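## Task

Rotate the yellow die until its top face shows 3 and the red die until its top face shows 2, and place both entirely on the mat, resting flat when done; the remaining die has to end up entirely off the mat.

## Robot and tools

Robot: two arms, left_arm and right_arm, each on a tilted plate atop one shared metal stand. Calibrated bases in the scene frame: left_arm (-0.053, +0.114, +0.231) m, quat_wxyz (+0.903, -0.316, +0.291, +0.005); right_arm (-0.032, -0.165, +0.231) m, quat_wxyz (+0.903, +0.316, +0.291, -0.005). A camera stand sits behind them. Each arm has six joints (shoulder pan, shoulder lift, elbow, wrist 1-3) and a two-finger gripper. Loose objects may occasionally get nudged by outside pushes.

Frames: the scene frame has its origin at table-top height midway between the nominal bases, +x out over the table, +z up, left_arm toward +y (arm names do not match image sides). Reported end_effector_position (m), end_effector_quat_wxyz and velocities are in the scene frame and may be off by a few cm. Commanded offsets are along the current Hand target's own axes. Gripper axes: fingers point along +z and close along x. The reported position is the point between the finger pads; fingertips extend 6.8 mm further. The housing (65 mm along the closing direction, 30 mm wide) starts 28 mm behind that point; finger lower ends start 20 mm behind it. A block on a post juts about 14 cm toward the gripper's -y, roughly 3 cm ahead of the flange, and rotates with the gripper.

Row layout (shared by execute_actions and move): one list of 14 numbers covering both arms, each in [-1, 1]: left dx, dy, dz, rx, ry, rz, left shut, then right dx, dy, dz, rx, ry, rz, right shut. The six pose numbers are an offset, not a pose, measured from that arm's Hand target as it was when the action or move began, in that Hand target's axes. Scale: 1.0 = 0.6 m for dx/dy/dz and 180 degrees for rx/ry/rz, which form a single rotation vector. Six zeros means no new request for that arm. Shut: above 0.01 closes with full force, 0.01 or less opens fully; no in-between. Grippers start open; repeat the last shut value to leave a gripper unchanged (0 really opens). The grip holds only items about 22-28 mm wide and reports nothing about finger state or whether something is held.

execute_actions(actions, cameras): actions is a list of actions; each action is up to 15 rows, one per 1/30 s step, every row counted from the action's start pose (not the previous row); a short action repeats its last row to step 15. Sending the same offset again moves further. Images come only with an empty actions list or when cameras names them (["all"], names, or []); an unknown name invalidates the call.

move(target, speed, blend, stop_force, zero, blocking, cameras): straight-line paths toward target, one 14-number row or a list of up to 15 rows, all offsets from the same starting Hand targets. speed in m/s, 0.002-3.6, default 0.25 (turns up to twice that in rad/s), one value or one per target. blend in m rounds corners; 0 stops at each. stop_force in N, 3-120, ends an arm's path on contact; then that arm backs to its pre-contact pose, which becomes its Hand target, though it may keep pressing. With stop_force, every target must carry the same shut numbers; not reliable while the gripper rotates; omit it when moving away from a surface you are pressing. zero (only with stop_force) re-zeroes before the move (default true). blocking=false returns early and cannot be combined with stop_force. Paths do not avoid obstacles or the other arm; fast moves overshoot and hit harder; routes near an arm's own base can whip the elbow, so go around. Everything stops after 10 s. Result adds a move: line, e.g. done, off_target, moving, held, fault, with limits=paced (pose clipped) or limits=held (steps withheld).

wait(seconds 0-3600): lets time run, sending nothing new. stop(): brakes a running move. zoom_image(camera, region [x0,y0,x1,y1] pixels, max 504x504): closer look at the latest image of cam_head_left, cam_head_right, cam_high, cam_low, cam_left_wrist or cam_right_wrist (all 672x504). zero_wrist_force(arm): tares that arm's wrist sensor and stop_force baseline. finished_scene(scene): ends the current scene, given its number; irreversible; later calls in that reply go to the next scene.

Results: Hand target is the last commanded pose after clipping (orientation limited to 32 degrees from measured per step); the gripper may rest short of it and the next offsets count from it. If short, resend or add the missing distance. Velocities are omitted when joint velocities read within noise. Wrist force/torque are in gripper axes, showing force from the surface into the arm, plus a peak line; zeroed at scene start. Joint torques are whole drive outputs, noisy and offset, positive toward larger joint angle. Tool commands shows current gripper commands. Motion lags commands by about 0.09 or 0.17-0.22 s.

Avoid: any part leaving the table (fails the task), dropping or releasing moving parts, slamming or pressing hard, arms touching each other or a gripper closing on the other arm's fingers. A contact torque at a joint's limit (shoulders 105, elbow 84.5, wrists about 16.4 N m) or about 150 N external force, or wrist joints deviating over 0.9 degrees (others 7.5), triggers a 10 s fault stop. The clearance check withholds commands bringing arms too close. Motors overheating (85 °C) brakes the arm 30-60 s; avoid holding loads, stretched poses or pushing at unreachable poses. Targets even slightly past a firm contact risk faults.

Each tool is called after "Request:" by a JSON object that holds its "api" and its "payload".

## Session

Request:
{"api": "execute_actions", "payload": {"actions": []}}

Scene clock: 0.00 s.
left_arm: end_effector_position=(+0.5994, +0.1540, +0.2765) end_effector_quat_wxyz=(-0.099, +0.914, +0.070, +0.388) | right_arm: end_effector_position=(+0.7948, +0.0013, +0.2614) end_effector_quat_wxyz=(-0.184, +0.726, +0.469, +0.467)
Joint positions: left_arm=[-0.891 -1.261 2.066 2.029 -0.233 2.43] | right_arm=[3.78 -2.028 -1.615 0.024 1.395 0.443]
Joint velocities: within noise
Joint torques (N m): no reading
Motor temperatures (°C): left_arm=[29 30 33 37 35 42] | right_arm=[34 29 37 43 40 31]
Wrist force (N): no reading
Wrist torque (N m): no reading
Wrist force, peak (N): no reading
Hand target: left_arm +0.5994, +0.1540, +0.2765; -0.099, +0.914, +0.070, +0.388 | right_arm +0.7948, +0.0013, +0.2614; -0.184, +0.726, +0.469, +0.467
Tool commands: left_gripper/shut=+0.0 right_gripper/shut=+0.0

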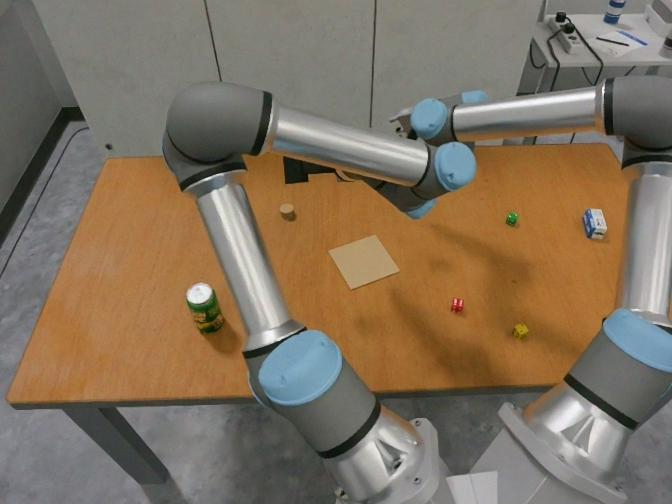

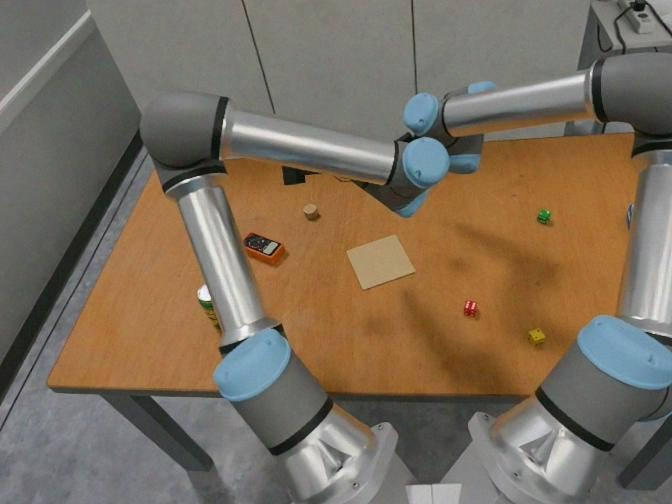

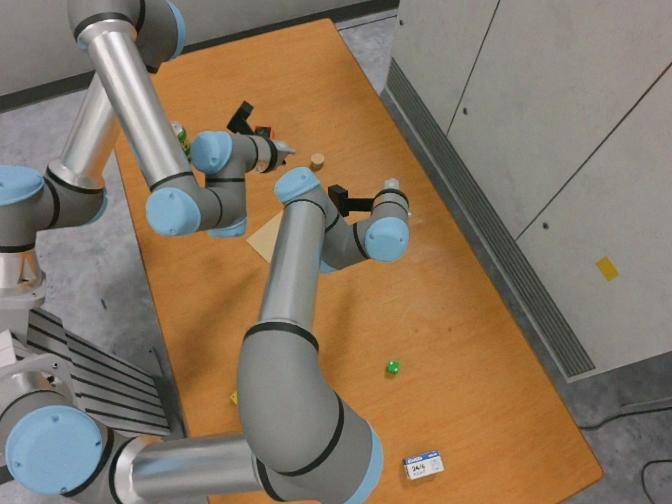

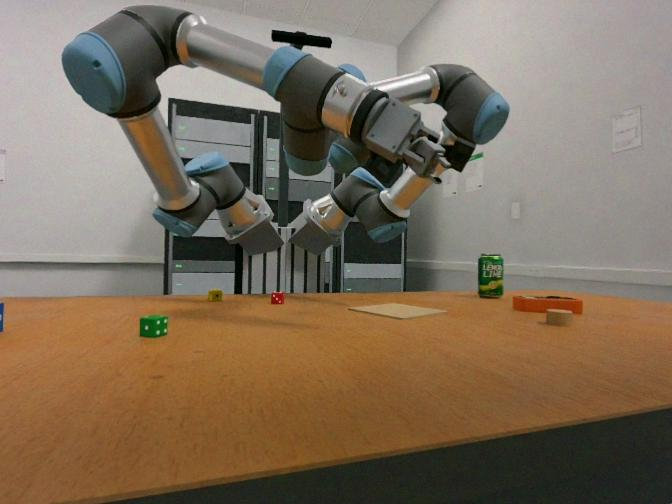

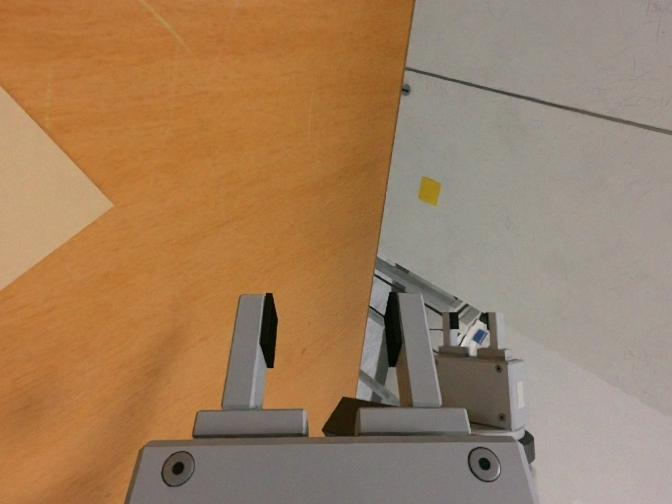

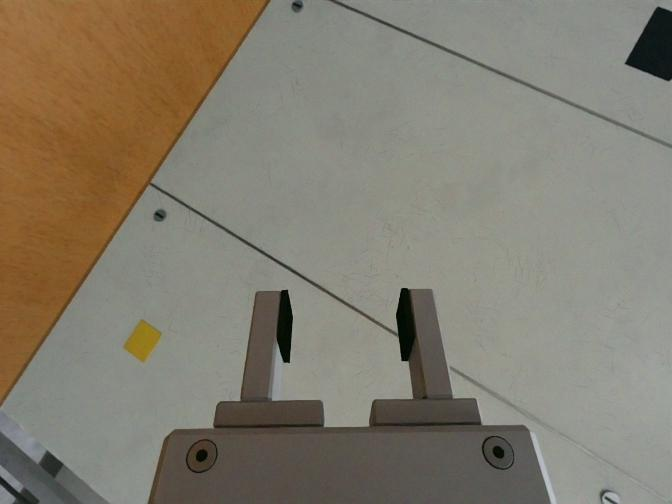

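Request:
{"api": "zoom_image", "payload": {"camera": "cam_head_left", "region": [435, 280, 555, 350]}}

Request:
{"api": "zoom_image", "payload": {"camera": "cam_low", "region": [120, 270, 320, 350]}}

Request:
{"api": "zoom_image", "payload": {"camera": "cam_head_right", "region": [445, 280, 565, 350]}}

Scaled by 4.200 from the camera's image (finer frame: 960x720).

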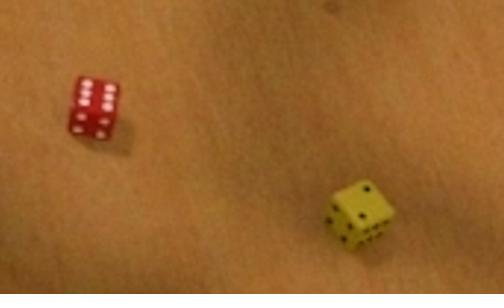

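Scaled by 2.520 from the camera's image (finer frame: 960x720).

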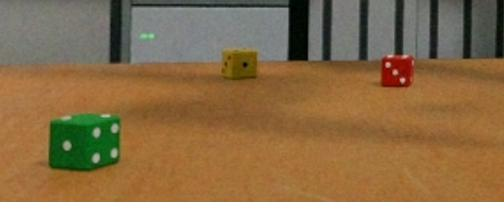

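Scaled by 4.200 from the camera's image (finer frame: 960x720).

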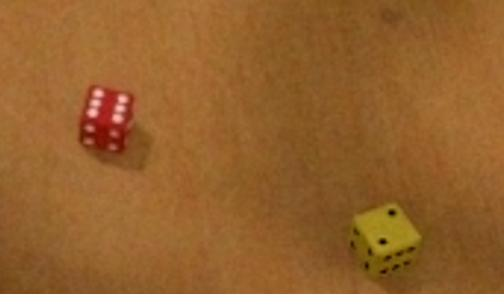

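Request:
{"api": "move", "payload": {"target": [0,0,0,0,0,0,0,-0.11,-0.468,-0.483,0.134,-0.309,-0.122,0], "speed": 0.4, "cameras": ["all"]}}

Scene clock: 6.93 s.
left_arm: end_effector_position=(+0.5994, +0.1540, +0.2765) end_effector_quat_wxyz=(-0.099, +0.914, +0.070, +0.388) | right_arm: end_effector_position=(+0.6427, -0.0366, +0.2751) end_effector_quat_wxyz=(-0.113, +0.743, +0.587, +0.301)
Joint positions: left_arm=[-0.891 -1.261 2.066 2.029 -0.233 2.43] | right_arm=[3.976 -1.714 -2.016 -0.279 0.982 0.542]
Joint torques (N m): left_arm=[-23.95 -14.86 -8.66 0.46 -0.62 0.34] | right_arm=[6.44 -2.33 25.7 4.11 3.47 -2.19]
Wrist force (N): left_arm=[-0.2 0.1 0.0] | right_arm=[-0.9 0.3 -0.7]
Wrist torque (N m): left_arm=[0.01 0.02 0.00] | right_arm=[0.14 0.18 0.06]
Wrist force, peak (N): left_arm=[-0.5 0.1 -0.1] | right_arm=[-1.9 -3.0 -3.1]
Hand target: left_arm +0.5994, +0.1540, +0.2765; -0.099, +0.914, +0.070, +0.388 | right_arm +0.6428, -0.0366, +0.2751; -0.113, +0.743, +0.587, +0.301 (not the last commanded pose)
Off the commanded pose: left_arm 0.000 m, 0 deg | right_arm 0.252 m, 40 deg.
move: held (right_arm; a check stopped the path); limits=held
pose unreachable (right arm): on one or more control steps of this call, first in action 0 (counted from 0), this arm could not follow its commanded pose, so it was not sent that pose on those steps. It may still have moved: this result reports where it is.
cause: moving toward the commanded pose would bring a part of the arm too close to another arm (this arm's gripper and a part of the left arm just beyond its joint 4 (wrist 1), 39 mm apart when this arm was first held).

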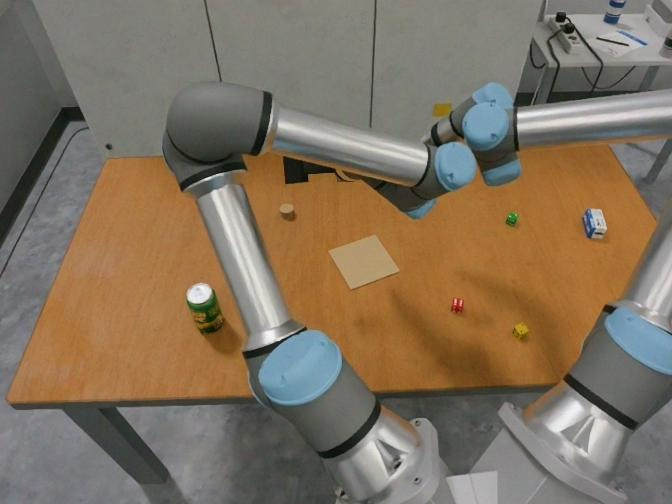

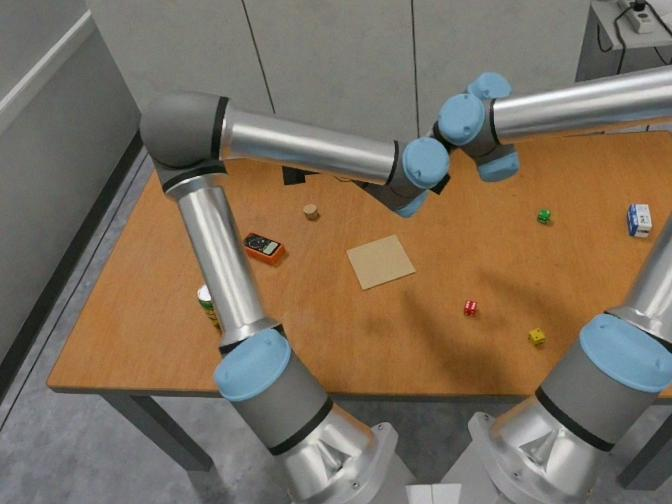

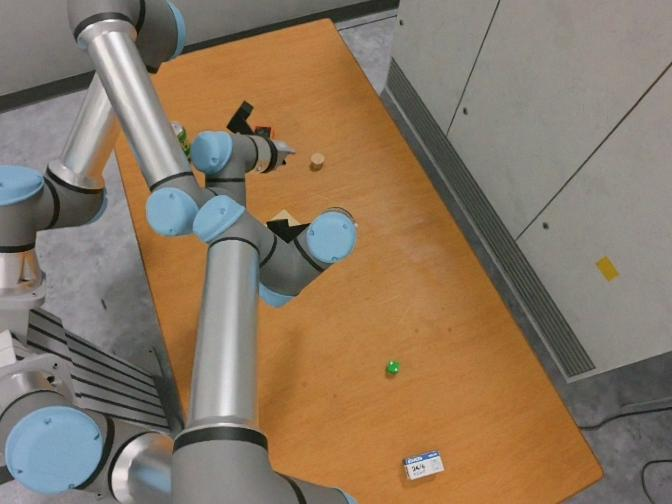

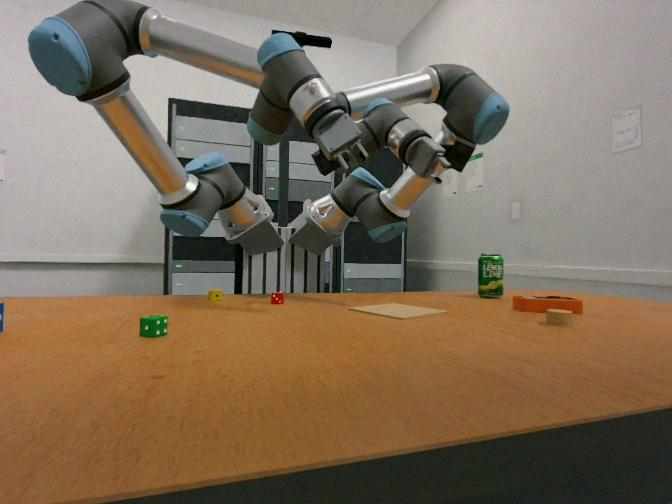

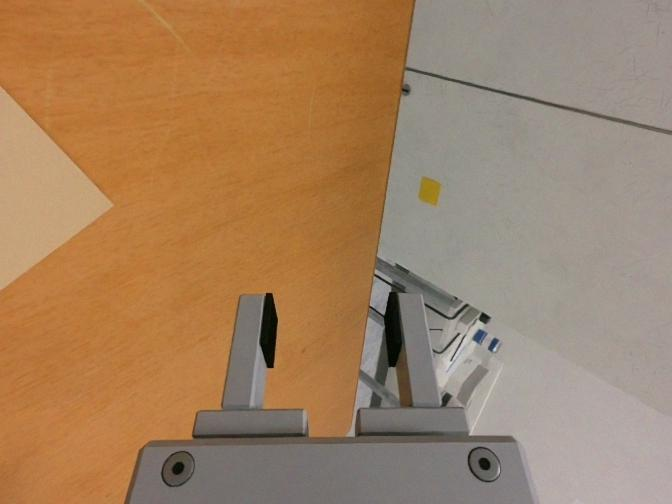

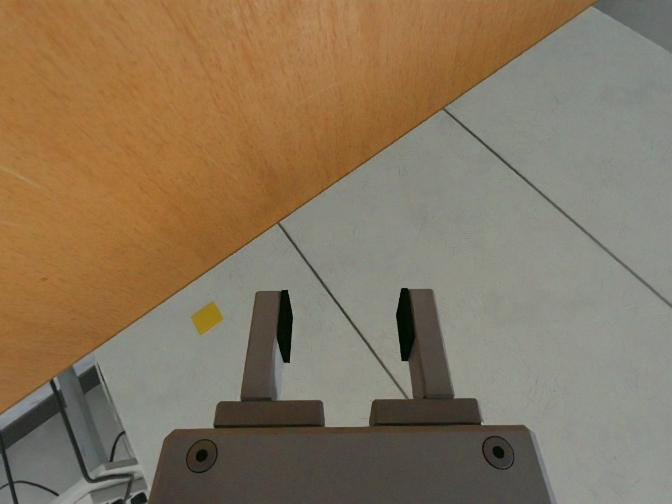

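Request:
{"api": "move", "payload": {"target": [[0.088,-0.525,-0.055,0,0,0,0,0,0,0,0,0,0,0],[0.088,-0.525,-0.055,0,0,0,0,-0.165,-0.345,-0.297,0.086,-0.19,-0.072,0]], "speed": 0.5, "blend": [0.05,0], "cameras": ["cam_head_left","cam_head_right","cam_right_wrist"]}}

Scene clock: 11.47 s.
left_arm: end_effector_position=(+0.5483, +0.4547, +0.3767) end_effector_quat_wxyz=(-0.099, +0.914, +0.070, +0.388) | right_arm: end_effector_position=(+0.3792, -0.1499, +0.3208) end_effector_quat_wxyz=(+0.001, +0.707, +0.707, +0.000)
Joint positions: left_arm=[-0.844 -2.148 2.215 2.817 -0.279 2.378] | right_arm=[4.491 -1.163 -2.265 -1.892 0.873 1.565]
Joint torques (N m): left_arm=[12.27 -9.89 -1.75 2.54 -2.13 -1.13] | right_arm=[19.07 -30.66 31.36 0 2.56 2.6]
Wrist force (N): left_arm=[-0.2 -0.2 0.1] | right_arm=[-2.7 -0.5 -0.2]
Wrist torque (N m): left_arm=[-0.01 0.02 -0.01] | right_arm=[0.14 0.41 -0.31]
Wrist force, peak (N): left_arm=[-0.5 -8.8 -0.3] | right_arm=[-5.1 0.8 -1.1]
Hand target: left_arm +0.5483, +0.4547, +0.3767; -0.099, +0.914, +0.070, +0.388 | right_arm +0.3792, -0.1499, +0.3208; +0.001, +0.707, +0.707, +0.000
Off the commanded pose: left_arm 0.000 m, 0 deg | right_arm 0.000 m, 0 deg.
move: done

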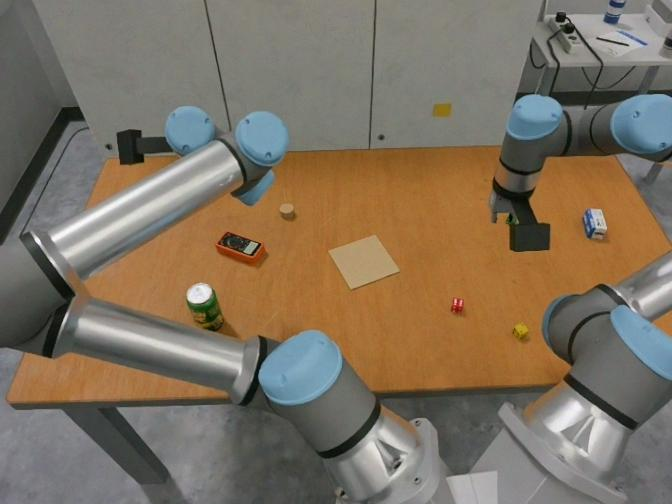

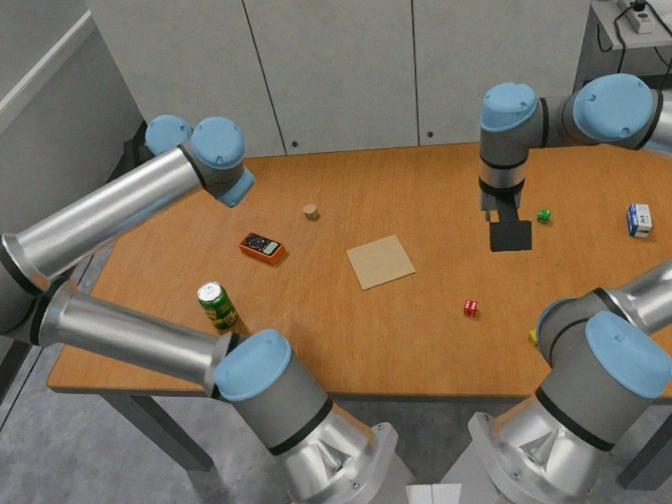

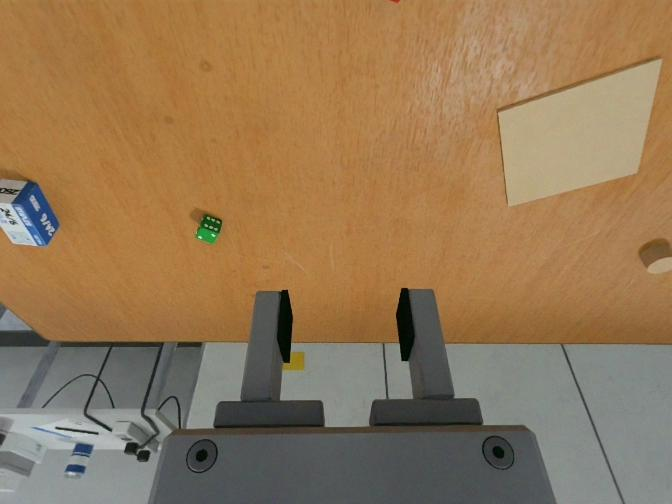

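Request:
{"api": "move", "payload": {"target": [0,0,0,0,0,0,0,-0.02,-0.15,0.167,0,0,0,0], "cameras": ["cam_right_wrist","cam_head_left"]}}

Request:
{"api": "zoom_image", "payload": {"camera": "cam_right_wrist", "region": [150, 0, 500, 260]}}

Scene clock: 15.03 s.
left_arm: end_effector_position=(+0.5483, +0.4547, +0.3767) end_effector_quat_wxyz=(-0.099, +0.914, +0.070, +0.388) | right_arm: end_effector_position=(+0.2894, -0.1620, +0.2205) end_effector_quat_wxyz=(+0.001, +0.707, +0.707, +0.000)
Joint positions: left_arm=[-0.844 -2.148 2.215 2.817 -0.279 2.378] | right_arm=[4.514 -0.999 -2.619 -1.718 0.887 1.59]
Joint torques (N m): left_arm=[11 -9.83 -1.7 2.45 -2.05 -1.02] | right_arm=[13.72 3.57 0.45 3.7 2.22 0.37]
Wrist force (N): left_arm=[-0.3 -0.4 0.2] | right_arm=[-2.7 -0.5 0.1]
Wrist torque (N m): left_arm=[-0.03 0.04 0.00] | right_arm=[0.16 0.41 -0.33]
Wrist force, peak (N): left_arm=[-0.5 -0.5 0.0] | right_arm=[-2.8 -1.3 0.7]
Hand target: left_arm +0.5483, +0.4547, +0.3767; -0.099, +0.914, +0.070, +0.388 | right_arm +0.2893, -0.1620, +0.2205; +0.001, +0.707, +0.707, +0.000
Off the commanded pose: left_arm 0.000 m, 0 deg | right_arm 0.000 m, 0 deg.
move: done
Images, in order (width x height): cam_head_left 672x504, cam_right_wrist 672x504.

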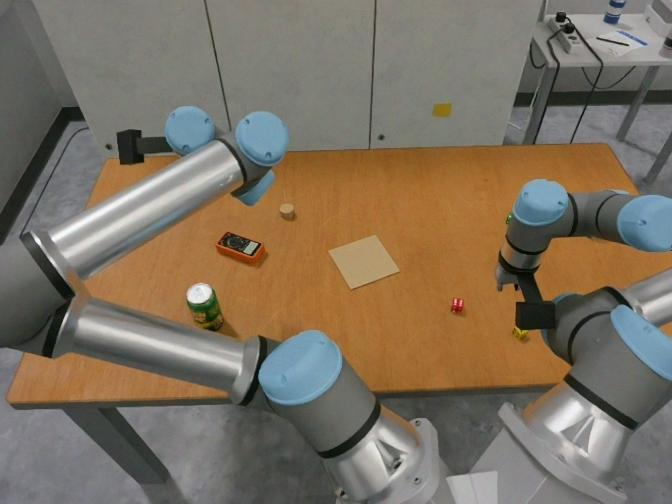

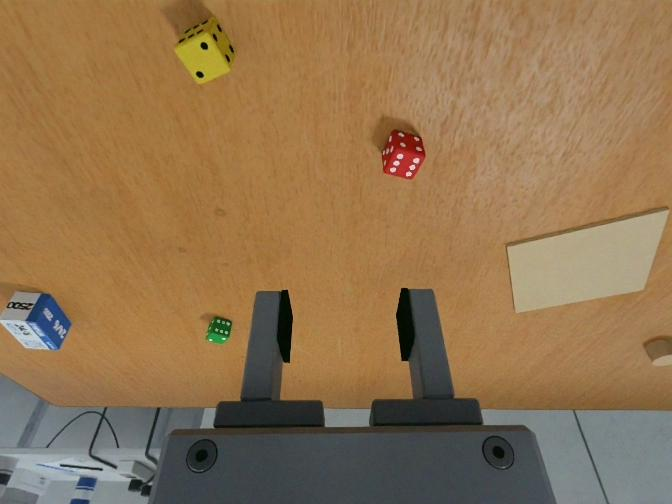

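Scaled by 1.440 from the camera's image (finer frame: 960x720).

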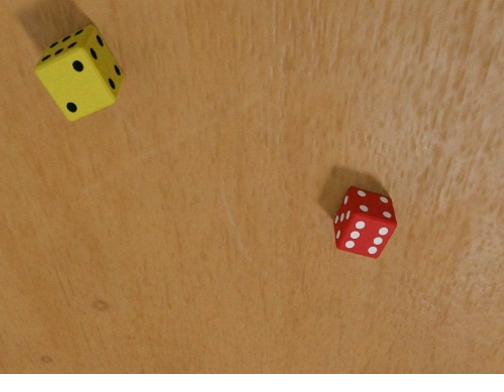

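Request:
{"api": "zoom_image", "payload": {"camera": "cam_right_wrist", "region": [370, 120, 440, 190]}}

Request:
{"api": "zoom_image", "payload": {"camera": "cam_right_wrist", "region": [160, 5, 250, 95]}}

Scaled by 7.200 from the camera's image (finer frame: 960x720).

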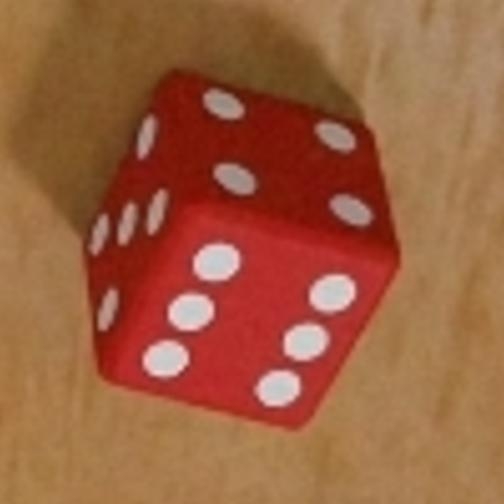

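Scaled by 5.600 from the camera's image (finer frame: 960x720).

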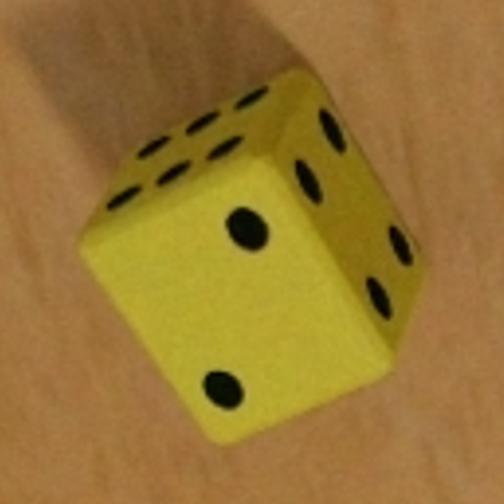

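Request:
{"api": "move", "payload": {"target": [0,0,0,0,0,0,0,0.088,0.065,0.083,0,0,0.5906,0], "cameras": ["cam_right_wrist","cam_head_left"], "speed": 0.4}}

Scene clock: 25.27 s.
left_arm: end_effector_position=(+0.5483, +0.4547, +0.3767) end_effector_quat_wxyz=(-0.099, +0.914, +0.070, +0.388) | right_arm: end_effector_position=(+0.3284, -0.1093, +0.1707) end_effector_quat_wxyz=(+0.000, +0.990, -0.142, +0.001)
Joint positions: left_arm=[-0.844 -2.148 2.215 2.817 -0.279 2.378] | right_arm=[4.269 -1.408 -2.605 -1.126 0.763 3.156]
Joint torques (N m): left_arm=[10.32 -8.33 -0.83 2.37 -2.18 -1.13] | right_arm=[-0.31 -17.54 27.81 3.96 -2.3 2.36]
Wrist force (N): left_arm=[-0.5 -0.2 0.3] | right_arm=[-2.5 -0.5 -0.1]
Wrist torque (N m): left_arm=[-0.01 0.05 -0.01] | right_arm=[0.15 0.37 -0.31]
Wrist force, peak (N): left_arm=[-0.2 -0.3 0.7] | right_arm=[-3.2 -1.0 -0.2]
Hand target: left_arm +0.5483, +0.4547, +0.3767; -0.099, +0.914, +0.070, +0.388 | right_arm +0.3284, -0.1092, +0.1707; +0.000, +0.990, -0.142, +0.001
Off the commanded pose: left_arm 0.000 m, 0 deg | right_arm 0.000 m, 0 deg.
move: done
Images, in order (width x height): cam_head_left 672x504, cam_right_wrist 672x504.

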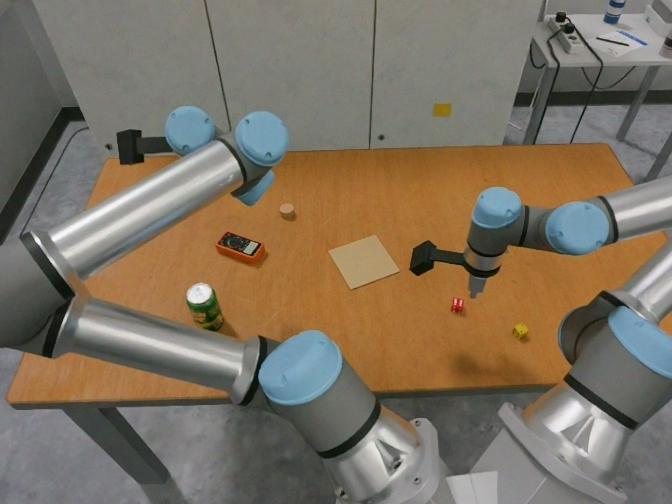

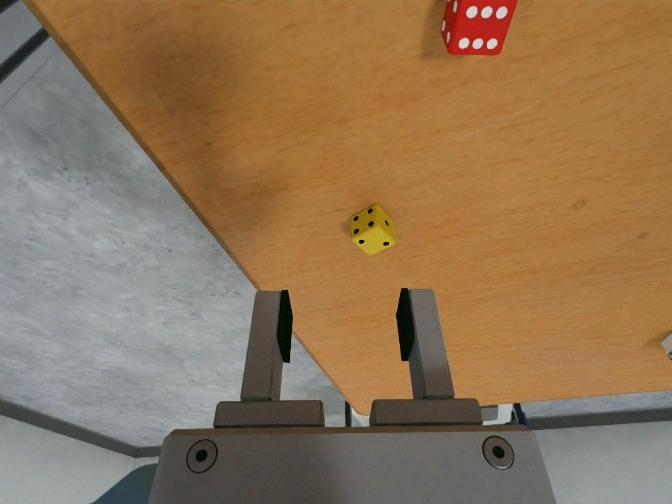

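Request:
{"api": "move", "payload": {"target": [0,0,0,0,0,0,0,0.095,-0.0173,0.15,0,0,0,0], "cameras": ["cam_right_wrist"]}}

Scene clock: 29.00 s.
left_arm: end_effector_position=(+0.5483, +0.4547, +0.3767) end_effector_quat_wxyz=(-0.099, +0.914, +0.070, +0.388) | right_arm: end_effector_position=(+0.3861, -0.1153, +0.0808) end_effector_quat_wxyz=(+0.000, +0.990, -0.142, +0.001)
Joint positions: left_arm=[-0.844 -2.148 2.215 2.817 -0.279 2.378] | right_arm=[3.931 -1.756 -2.536 -0.468 0.681 2.656]
Joint torques (N m): left_arm=[9.82 -8.13 -1.05 2.47 -1.96 -0.91] | right_arm=[4.55 -5.32 11.13 3.98 2.64 -2.42]
Wrist force (N): left_arm=[-0.2 0.0 -0.1] | right_arm=[-2.7 -0.6 -0.4]
Wrist torque (N m): left_arm=[0.02 0.02 0.00] | right_arm=[0.16 0.39 -0.10]
Wrist force, peak (N): left_arm=[-0.7 -0.3 0.0] | right_arm=[-5.2 -1.7 1.2]
Hand target: left_arm +0.5483, +0.4547, +0.3767; -0.099, +0.914, +0.070, +0.388 | right_arm +0.3861, -0.1153, +0.0807; +0.000, +0.990, -0.142, +0.001
Off the commanded pose: left_arm 0.000 m, 0 deg | right_arm 0.000 m, 0 deg.
move: done

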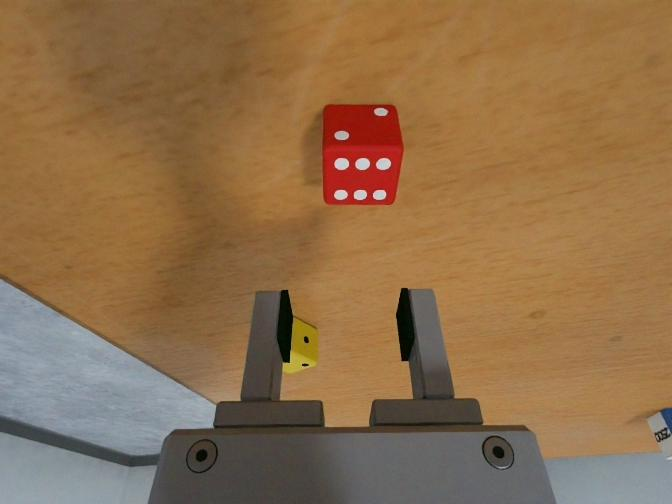

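Request:
{"api": "move", "payload": {"target": [0,0,0,0,0,0,0,0.01,0.005,0.0617,0,0,0,0], "cameras": ["cam_right_wrist","cam_low"]}}

Request:
{"api": "zoom_image", "payload": {"camera": "cam_low", "region": [200, 200, 340, 320]}}

Scene clock: 31.13 s.
left_arm: end_effector_position=(+0.5483, +0.4547, +0.3767) end_effector_quat_wxyz=(-0.099, +0.914, +0.070, +0.388) | right_arm: end_effector_position=(+0.3911, -0.1199, +0.0438) end_effector_quat_wxyz=(+0.000, +0.990, -0.142, +0.001)
Joint positions: left_arm=[-0.844 -2.148 2.215 2.817 -0.279 2.378] | right_arm=[3.835 -1.889 -2.515 -0.238 0.682 2.504]
Joint torques (N m): left_arm=[10.82 -8.38 -0.5 2.46 -2.17 -0.68] | right_arm=[4.12 -2.1 16.12 3.66 2.63 -2.85]
Wrist force (N): left_arm=[-0.2 -0.2 0.0] | right_arm=[-2.8 -0.7 -0.6]
Wrist torque (N m): left_arm=[-0.01 0.03 0.00] | right_arm=[0.10 0.40 -0.12]
Wrist force, peak (N): left_arm=[-0.4 -0.4 0.3] | right_arm=[-3.3 -0.8 -1.2]
Hand target: left_arm +0.5483, +0.4547, +0.3767; -0.099, +0.914, +0.070, +0.388 | right_arm +0.3911, -0.1199, +0.0437; +0.000, +0.990, -0.142, +0.001
Off the commanded pose: left_arm 0.000 m, 0 deg | right_arm 0.000 m, 0 deg.
move: done
Images, in order (width x height): cam_low 672x504, cam_right_wrist 672x504.

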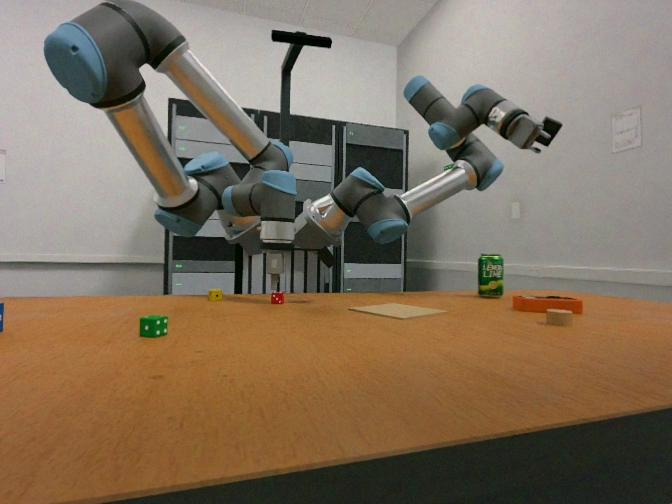

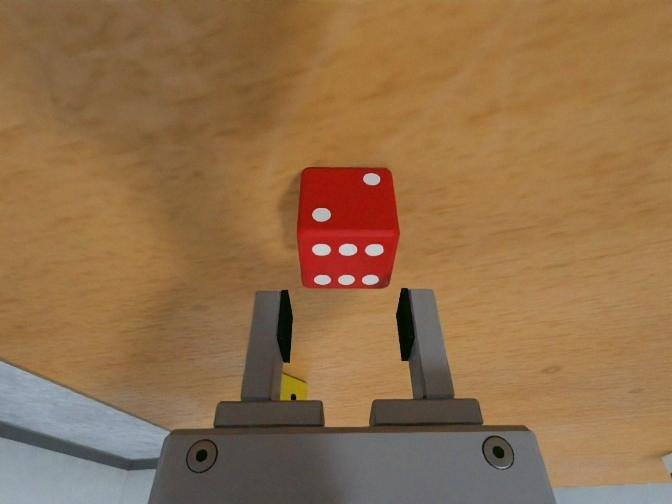

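Scaled by 3.600 from the camera's image (finer frame: 960x720).

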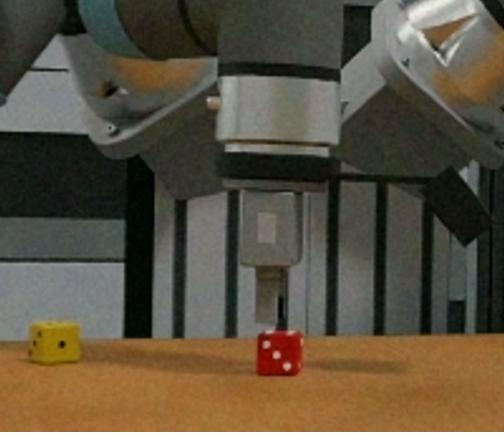

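Request:
{"api": "move", "payload": {"target": [[0,0,0,0,0,0,0,0,0.002,0,-0.111,0,0,0],[0,0,0,0,0,0,0,0,0.002,0.048,-0.111,0,0,0],[0,0,0,0,0,0,0,0,0.002,0.048,-0.111,0,0,1]], "speed": [0.25,0.07,0.07], "cameras": ["cam_right_wrist"]}}

Scene clock: 36.30 s.
left_arm: end_effector_position=(+0.5483, +0.4547, +0.3767) end_effector_quat_wxyz=(-0.099, +0.914, +0.070, +0.388) | right_arm: end_effector_position=(+0.3908, -0.1211, +0.0149) end_effector_quat_wxyz=(+0.172, +0.975, -0.140, -0.024)
Joint positions: left_arm=[-0.844 -2.148 2.215 2.817 -0.279 2.378] | right_arm=[3.818 -1.975 -2.335 -0.87 0.532 2.941]
Joint torques (N m): left_arm=[10.81 -8.75 -1.05 2.45 -1.84 -0.83] | right_arm=[7.2 0.95 8.08 3.07 -2.07 -2.45]
Wrist force (N): left_arm=[-0.2 -0.2 0.0] | right_arm=[-3.0 1.5 -1.1]
Wrist torque (N m): left_arm=[-0.01 0.03 0.00] | right_arm=[0.29 0.39 -0.10]
Wrist force, peak (N): left_arm=[-0.6 -0.3 0.4] | right_arm=[-2.9 7.4 -14.0]
Hand target: left_arm +0.5483, +0.4547, +0.3767; -0.099, +0.914, +0.070, +0.388 | right_arm +0.3908, -0.1211, +0.0149; +0.172, +0.975, -0.140, -0.024
Off the commanded pose: left_arm 0.000 m, 0 deg | right_arm 0.000 m, 0 deg.
move: done

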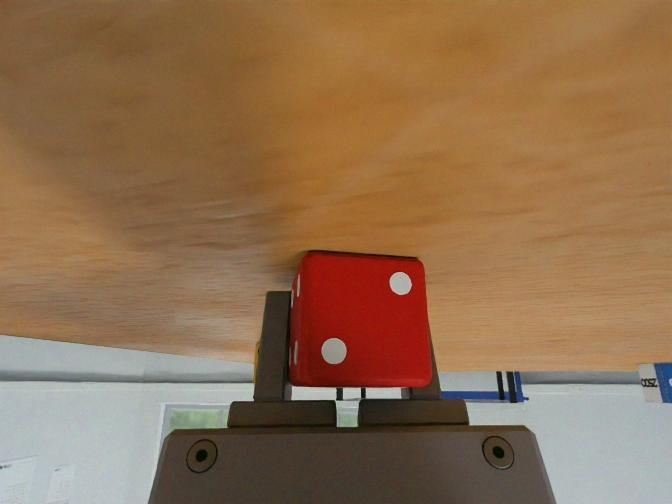

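Request:
{"api": "move", "payload": {"target": [[0,0,0,0,0,0,0,0,0.057,-0.157,0,0,0,1],[0,0,0,0,0,0,0,0.113,-0.278,-0.252,0.5,0,0,1]], "speed": [0.2,0.4], "blend": [0.03,0], "cameras": ["all"]}}

Scene clock: 40.83 s.
left_arm: end_effector_position=(+0.5483, +0.4547, +0.3767) end_effector_quat_wxyz=(-0.099, +0.914, +0.070, +0.388) | right_arm: end_effector_position=(+0.5142, +0.0600, +0.1001) end_effector_quat_wxyz=(-0.568, +0.811, -0.116, +0.082)
Joint positions: left_arm=[-0.844 -2.148 2.215 2.817 -0.279 2.378] | right_arm=[3.649 -2.273 -2.156 0.629 1.807 1.99]
Joint torques (N m): left_arm=[9.63 -8.07 -1.79 2.41 -2.1 -0.86] | right_arm=[10.55 6.27 11.02 4.1 4.07 -2.63]
Wrist force (N): left_arm=[-0.4 -0.3 -0.2] | right_arm=[-1.7 -1.7 0.5]
Wrist torque (N m): left_arm=[-0.03 0.05 -0.01] | right_arm=[-0.30 0.19 -0.25]
Wrist force, peak (N): left_arm=[-0.5 -0.6 0.1] | right_arm=[-3.3 1.5 -1.6]
Hand target: left_arm +0.5483, +0.4547, +0.3767; -0.099, +0.914, +0.070, +0.388 | right_arm +0.5142, +0.0600, +0.1001; -0.568, +0.811, -0.116, +0.082
Off the commanded pose: left_arm 0.000 m, 0 deg | right_arm 0.000 m, 0 deg.
move: done

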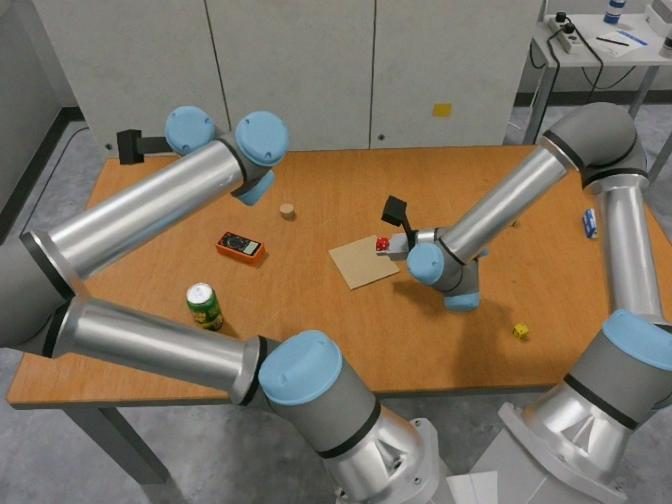

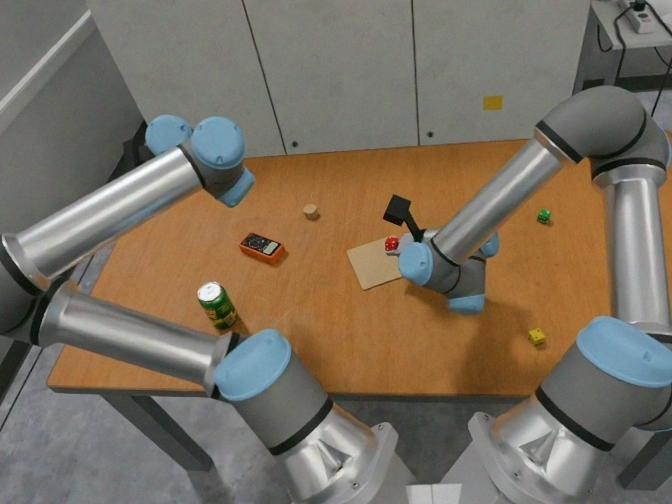

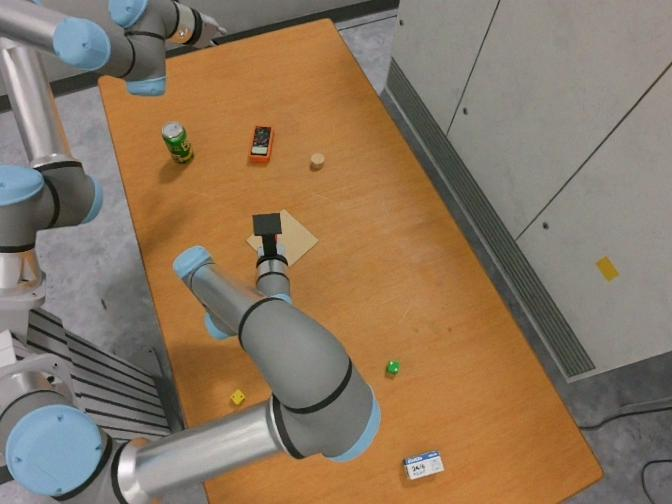

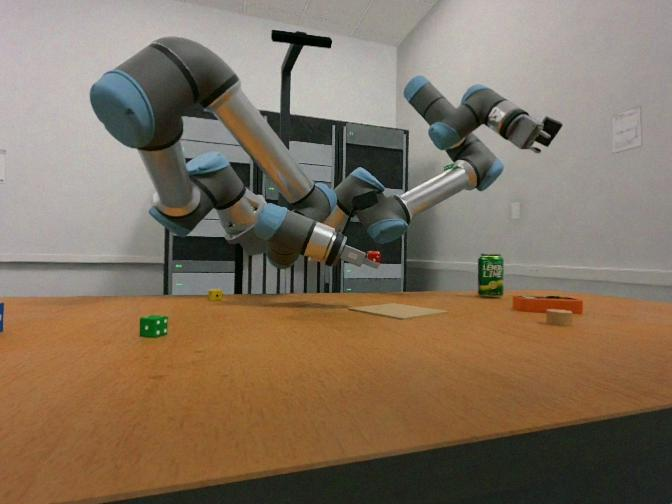

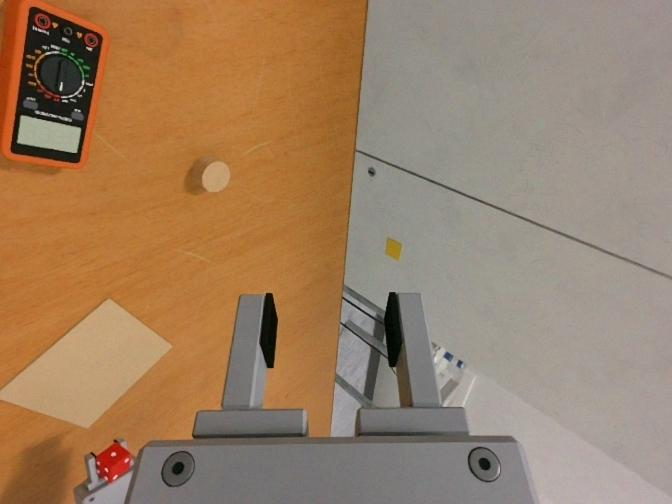

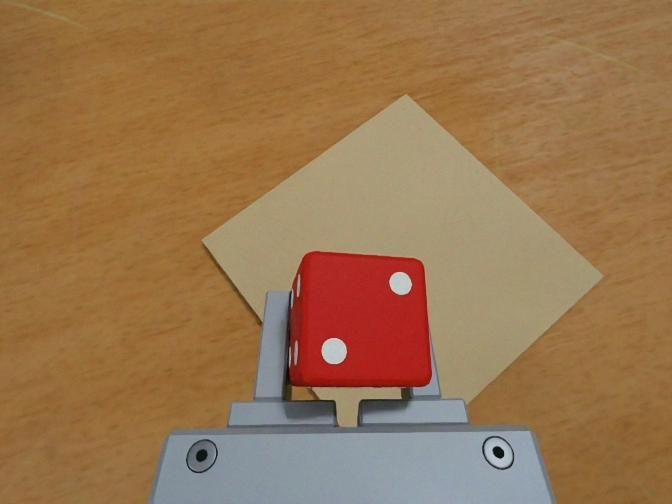

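Request:
{"api": "move", "payload": {"target": [0,0,0,0,0,0,0,0.052,0.1,0.056,0,0,0,1]}}

Request:
{"api": "move", "payload": {"target": [0,0,0,0,0,0,0,0,0.0392,0.0143,0,0,0,1], "speed": 0.015, "stop_force": 6, "cameras": ["cam_right_wrist","cam_low"]}}

Request:
{"api": "zoom_image", "payload": {"camera": "cam_low", "region": [320, 230, 460, 330]}}

Scene clock: 44.17 s.
left_arm: end_effector_position=(+0.5483, +0.4547, +0.3767) end_effector_quat_wxyz=(-0.099, +0.914, +0.070, +0.388) | right_arm: end_effector_position=(+0.5473, +0.0618, +0.0323) end_effector_quat_wxyz=(-0.568, +0.811, -0.116, +0.082)
Joint positions: left_arm=[-0.844 -2.148 2.215 2.817 -0.279 2.378] | right_arm=[3.532 -2.385 -1.981 0.545 1.898 1.915]
Joint torques (N m): left_arm=[8.77 -7.97 -2.38 2.33 -1.96 -0.85] | right_arm=[11.09 9.68 9.95 0.71 4.04 -2.29]
Wrist force (N): left_arm=[-0.2 0.0 0.0] | right_arm=[-1.5 -2.0 0.9]
Wrist torque (N m): left_arm=[0.01 0.03 0.00] | right_arm=[-0.32 0.17 -0.27]
Wrist force, peak (N): left_arm=[-0.6 -0.3 0.3] | right_arm=[-2.1 -2.9 0.2]
Hand target: left_arm +0.5483, +0.4547, +0.3767; -0.099, +0.914, +0.070, +0.388 | right_arm +0.5473, +0.0618, +0.0322; -0.568, +0.811, -0.116, +0.082
Off the commanded pose: left_arm 0.000 m, 0 deg | right_arm 0.000 m, 0 deg.
move: done

Scene clock: 46.13 s.
left_arm: end_effector_position=(+0.5483, +0.4547, +0.3767) end_effector_quat_wxyz=(-0.099, +0.914, +0.070, +0.388) | right_arm: end_effector_position=(+0.5474, +0.0618, +0.0211) end_effector_quat_wxyz=(-0.568, +0.811, -0.116, +0.082)
Joint positions: left_arm=[-0.844 -2.148 2.215 2.817 -0.279 2.378] | right_arm=[3.516 -2.406 -1.963 0.544 1.911 1.904]
Joint torques (N m): left_arm=[8.91 -8.78 -0.52 2.35 -1.88 -0.64] | right_arm=[37.35 55.41 -8.61 2.8 -1.92 2.09]
Wrist force (N): left_arm=[-0.1 -0.3 0.2] | right_arm=[-3.3 -7.2 -0.3]
Wrist torque (N m): left_arm=[-0.01 0.02 -0.01] | right_arm=[-0.35 0.16 -0.33]
Wrist force, peak (N): left_arm=[-0.4 -0.5 0.2] | right_arm=[-1.8 -9.6 -5.2]
Hand target: left_arm +0.5483, +0.4547, +0.3767; -0.099, +0.914, +0.070, +0.388 | right_arm +0.5474, +0.0618, +0.0211; -0.568, +0.811, -0.116, +0.082 (not the last commanded pose)
Off the commanded pose: left_arm 0.000 m, 0 deg | right_arm 0.014 m, 0 deg.
move: contact (right_arm)
Images, in order (width x height): cam_low 672x504, cam_right_wrist 672x504.

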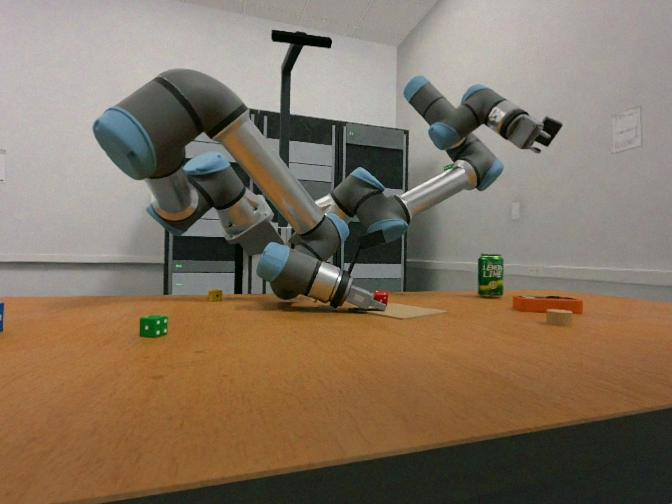

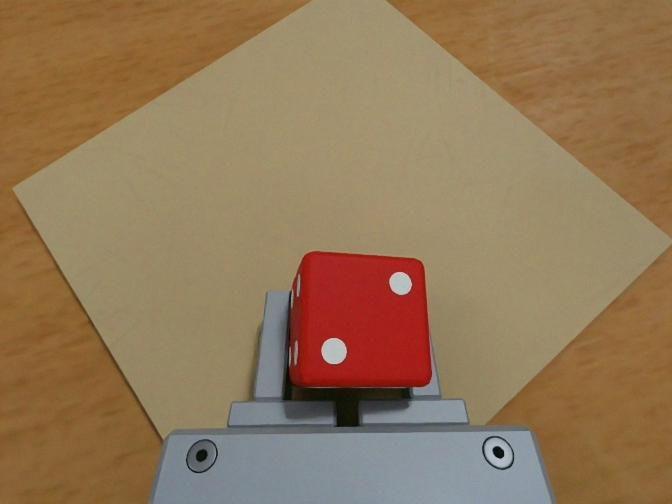

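Scaled by 3.600 from the camera's image (finer frame: 960x720).

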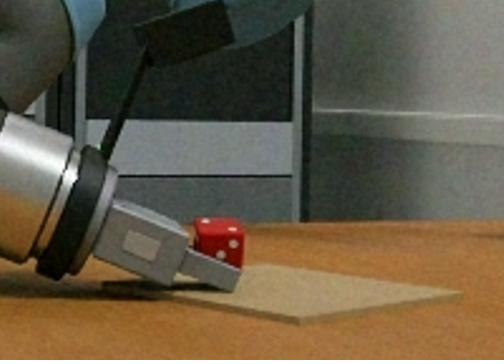

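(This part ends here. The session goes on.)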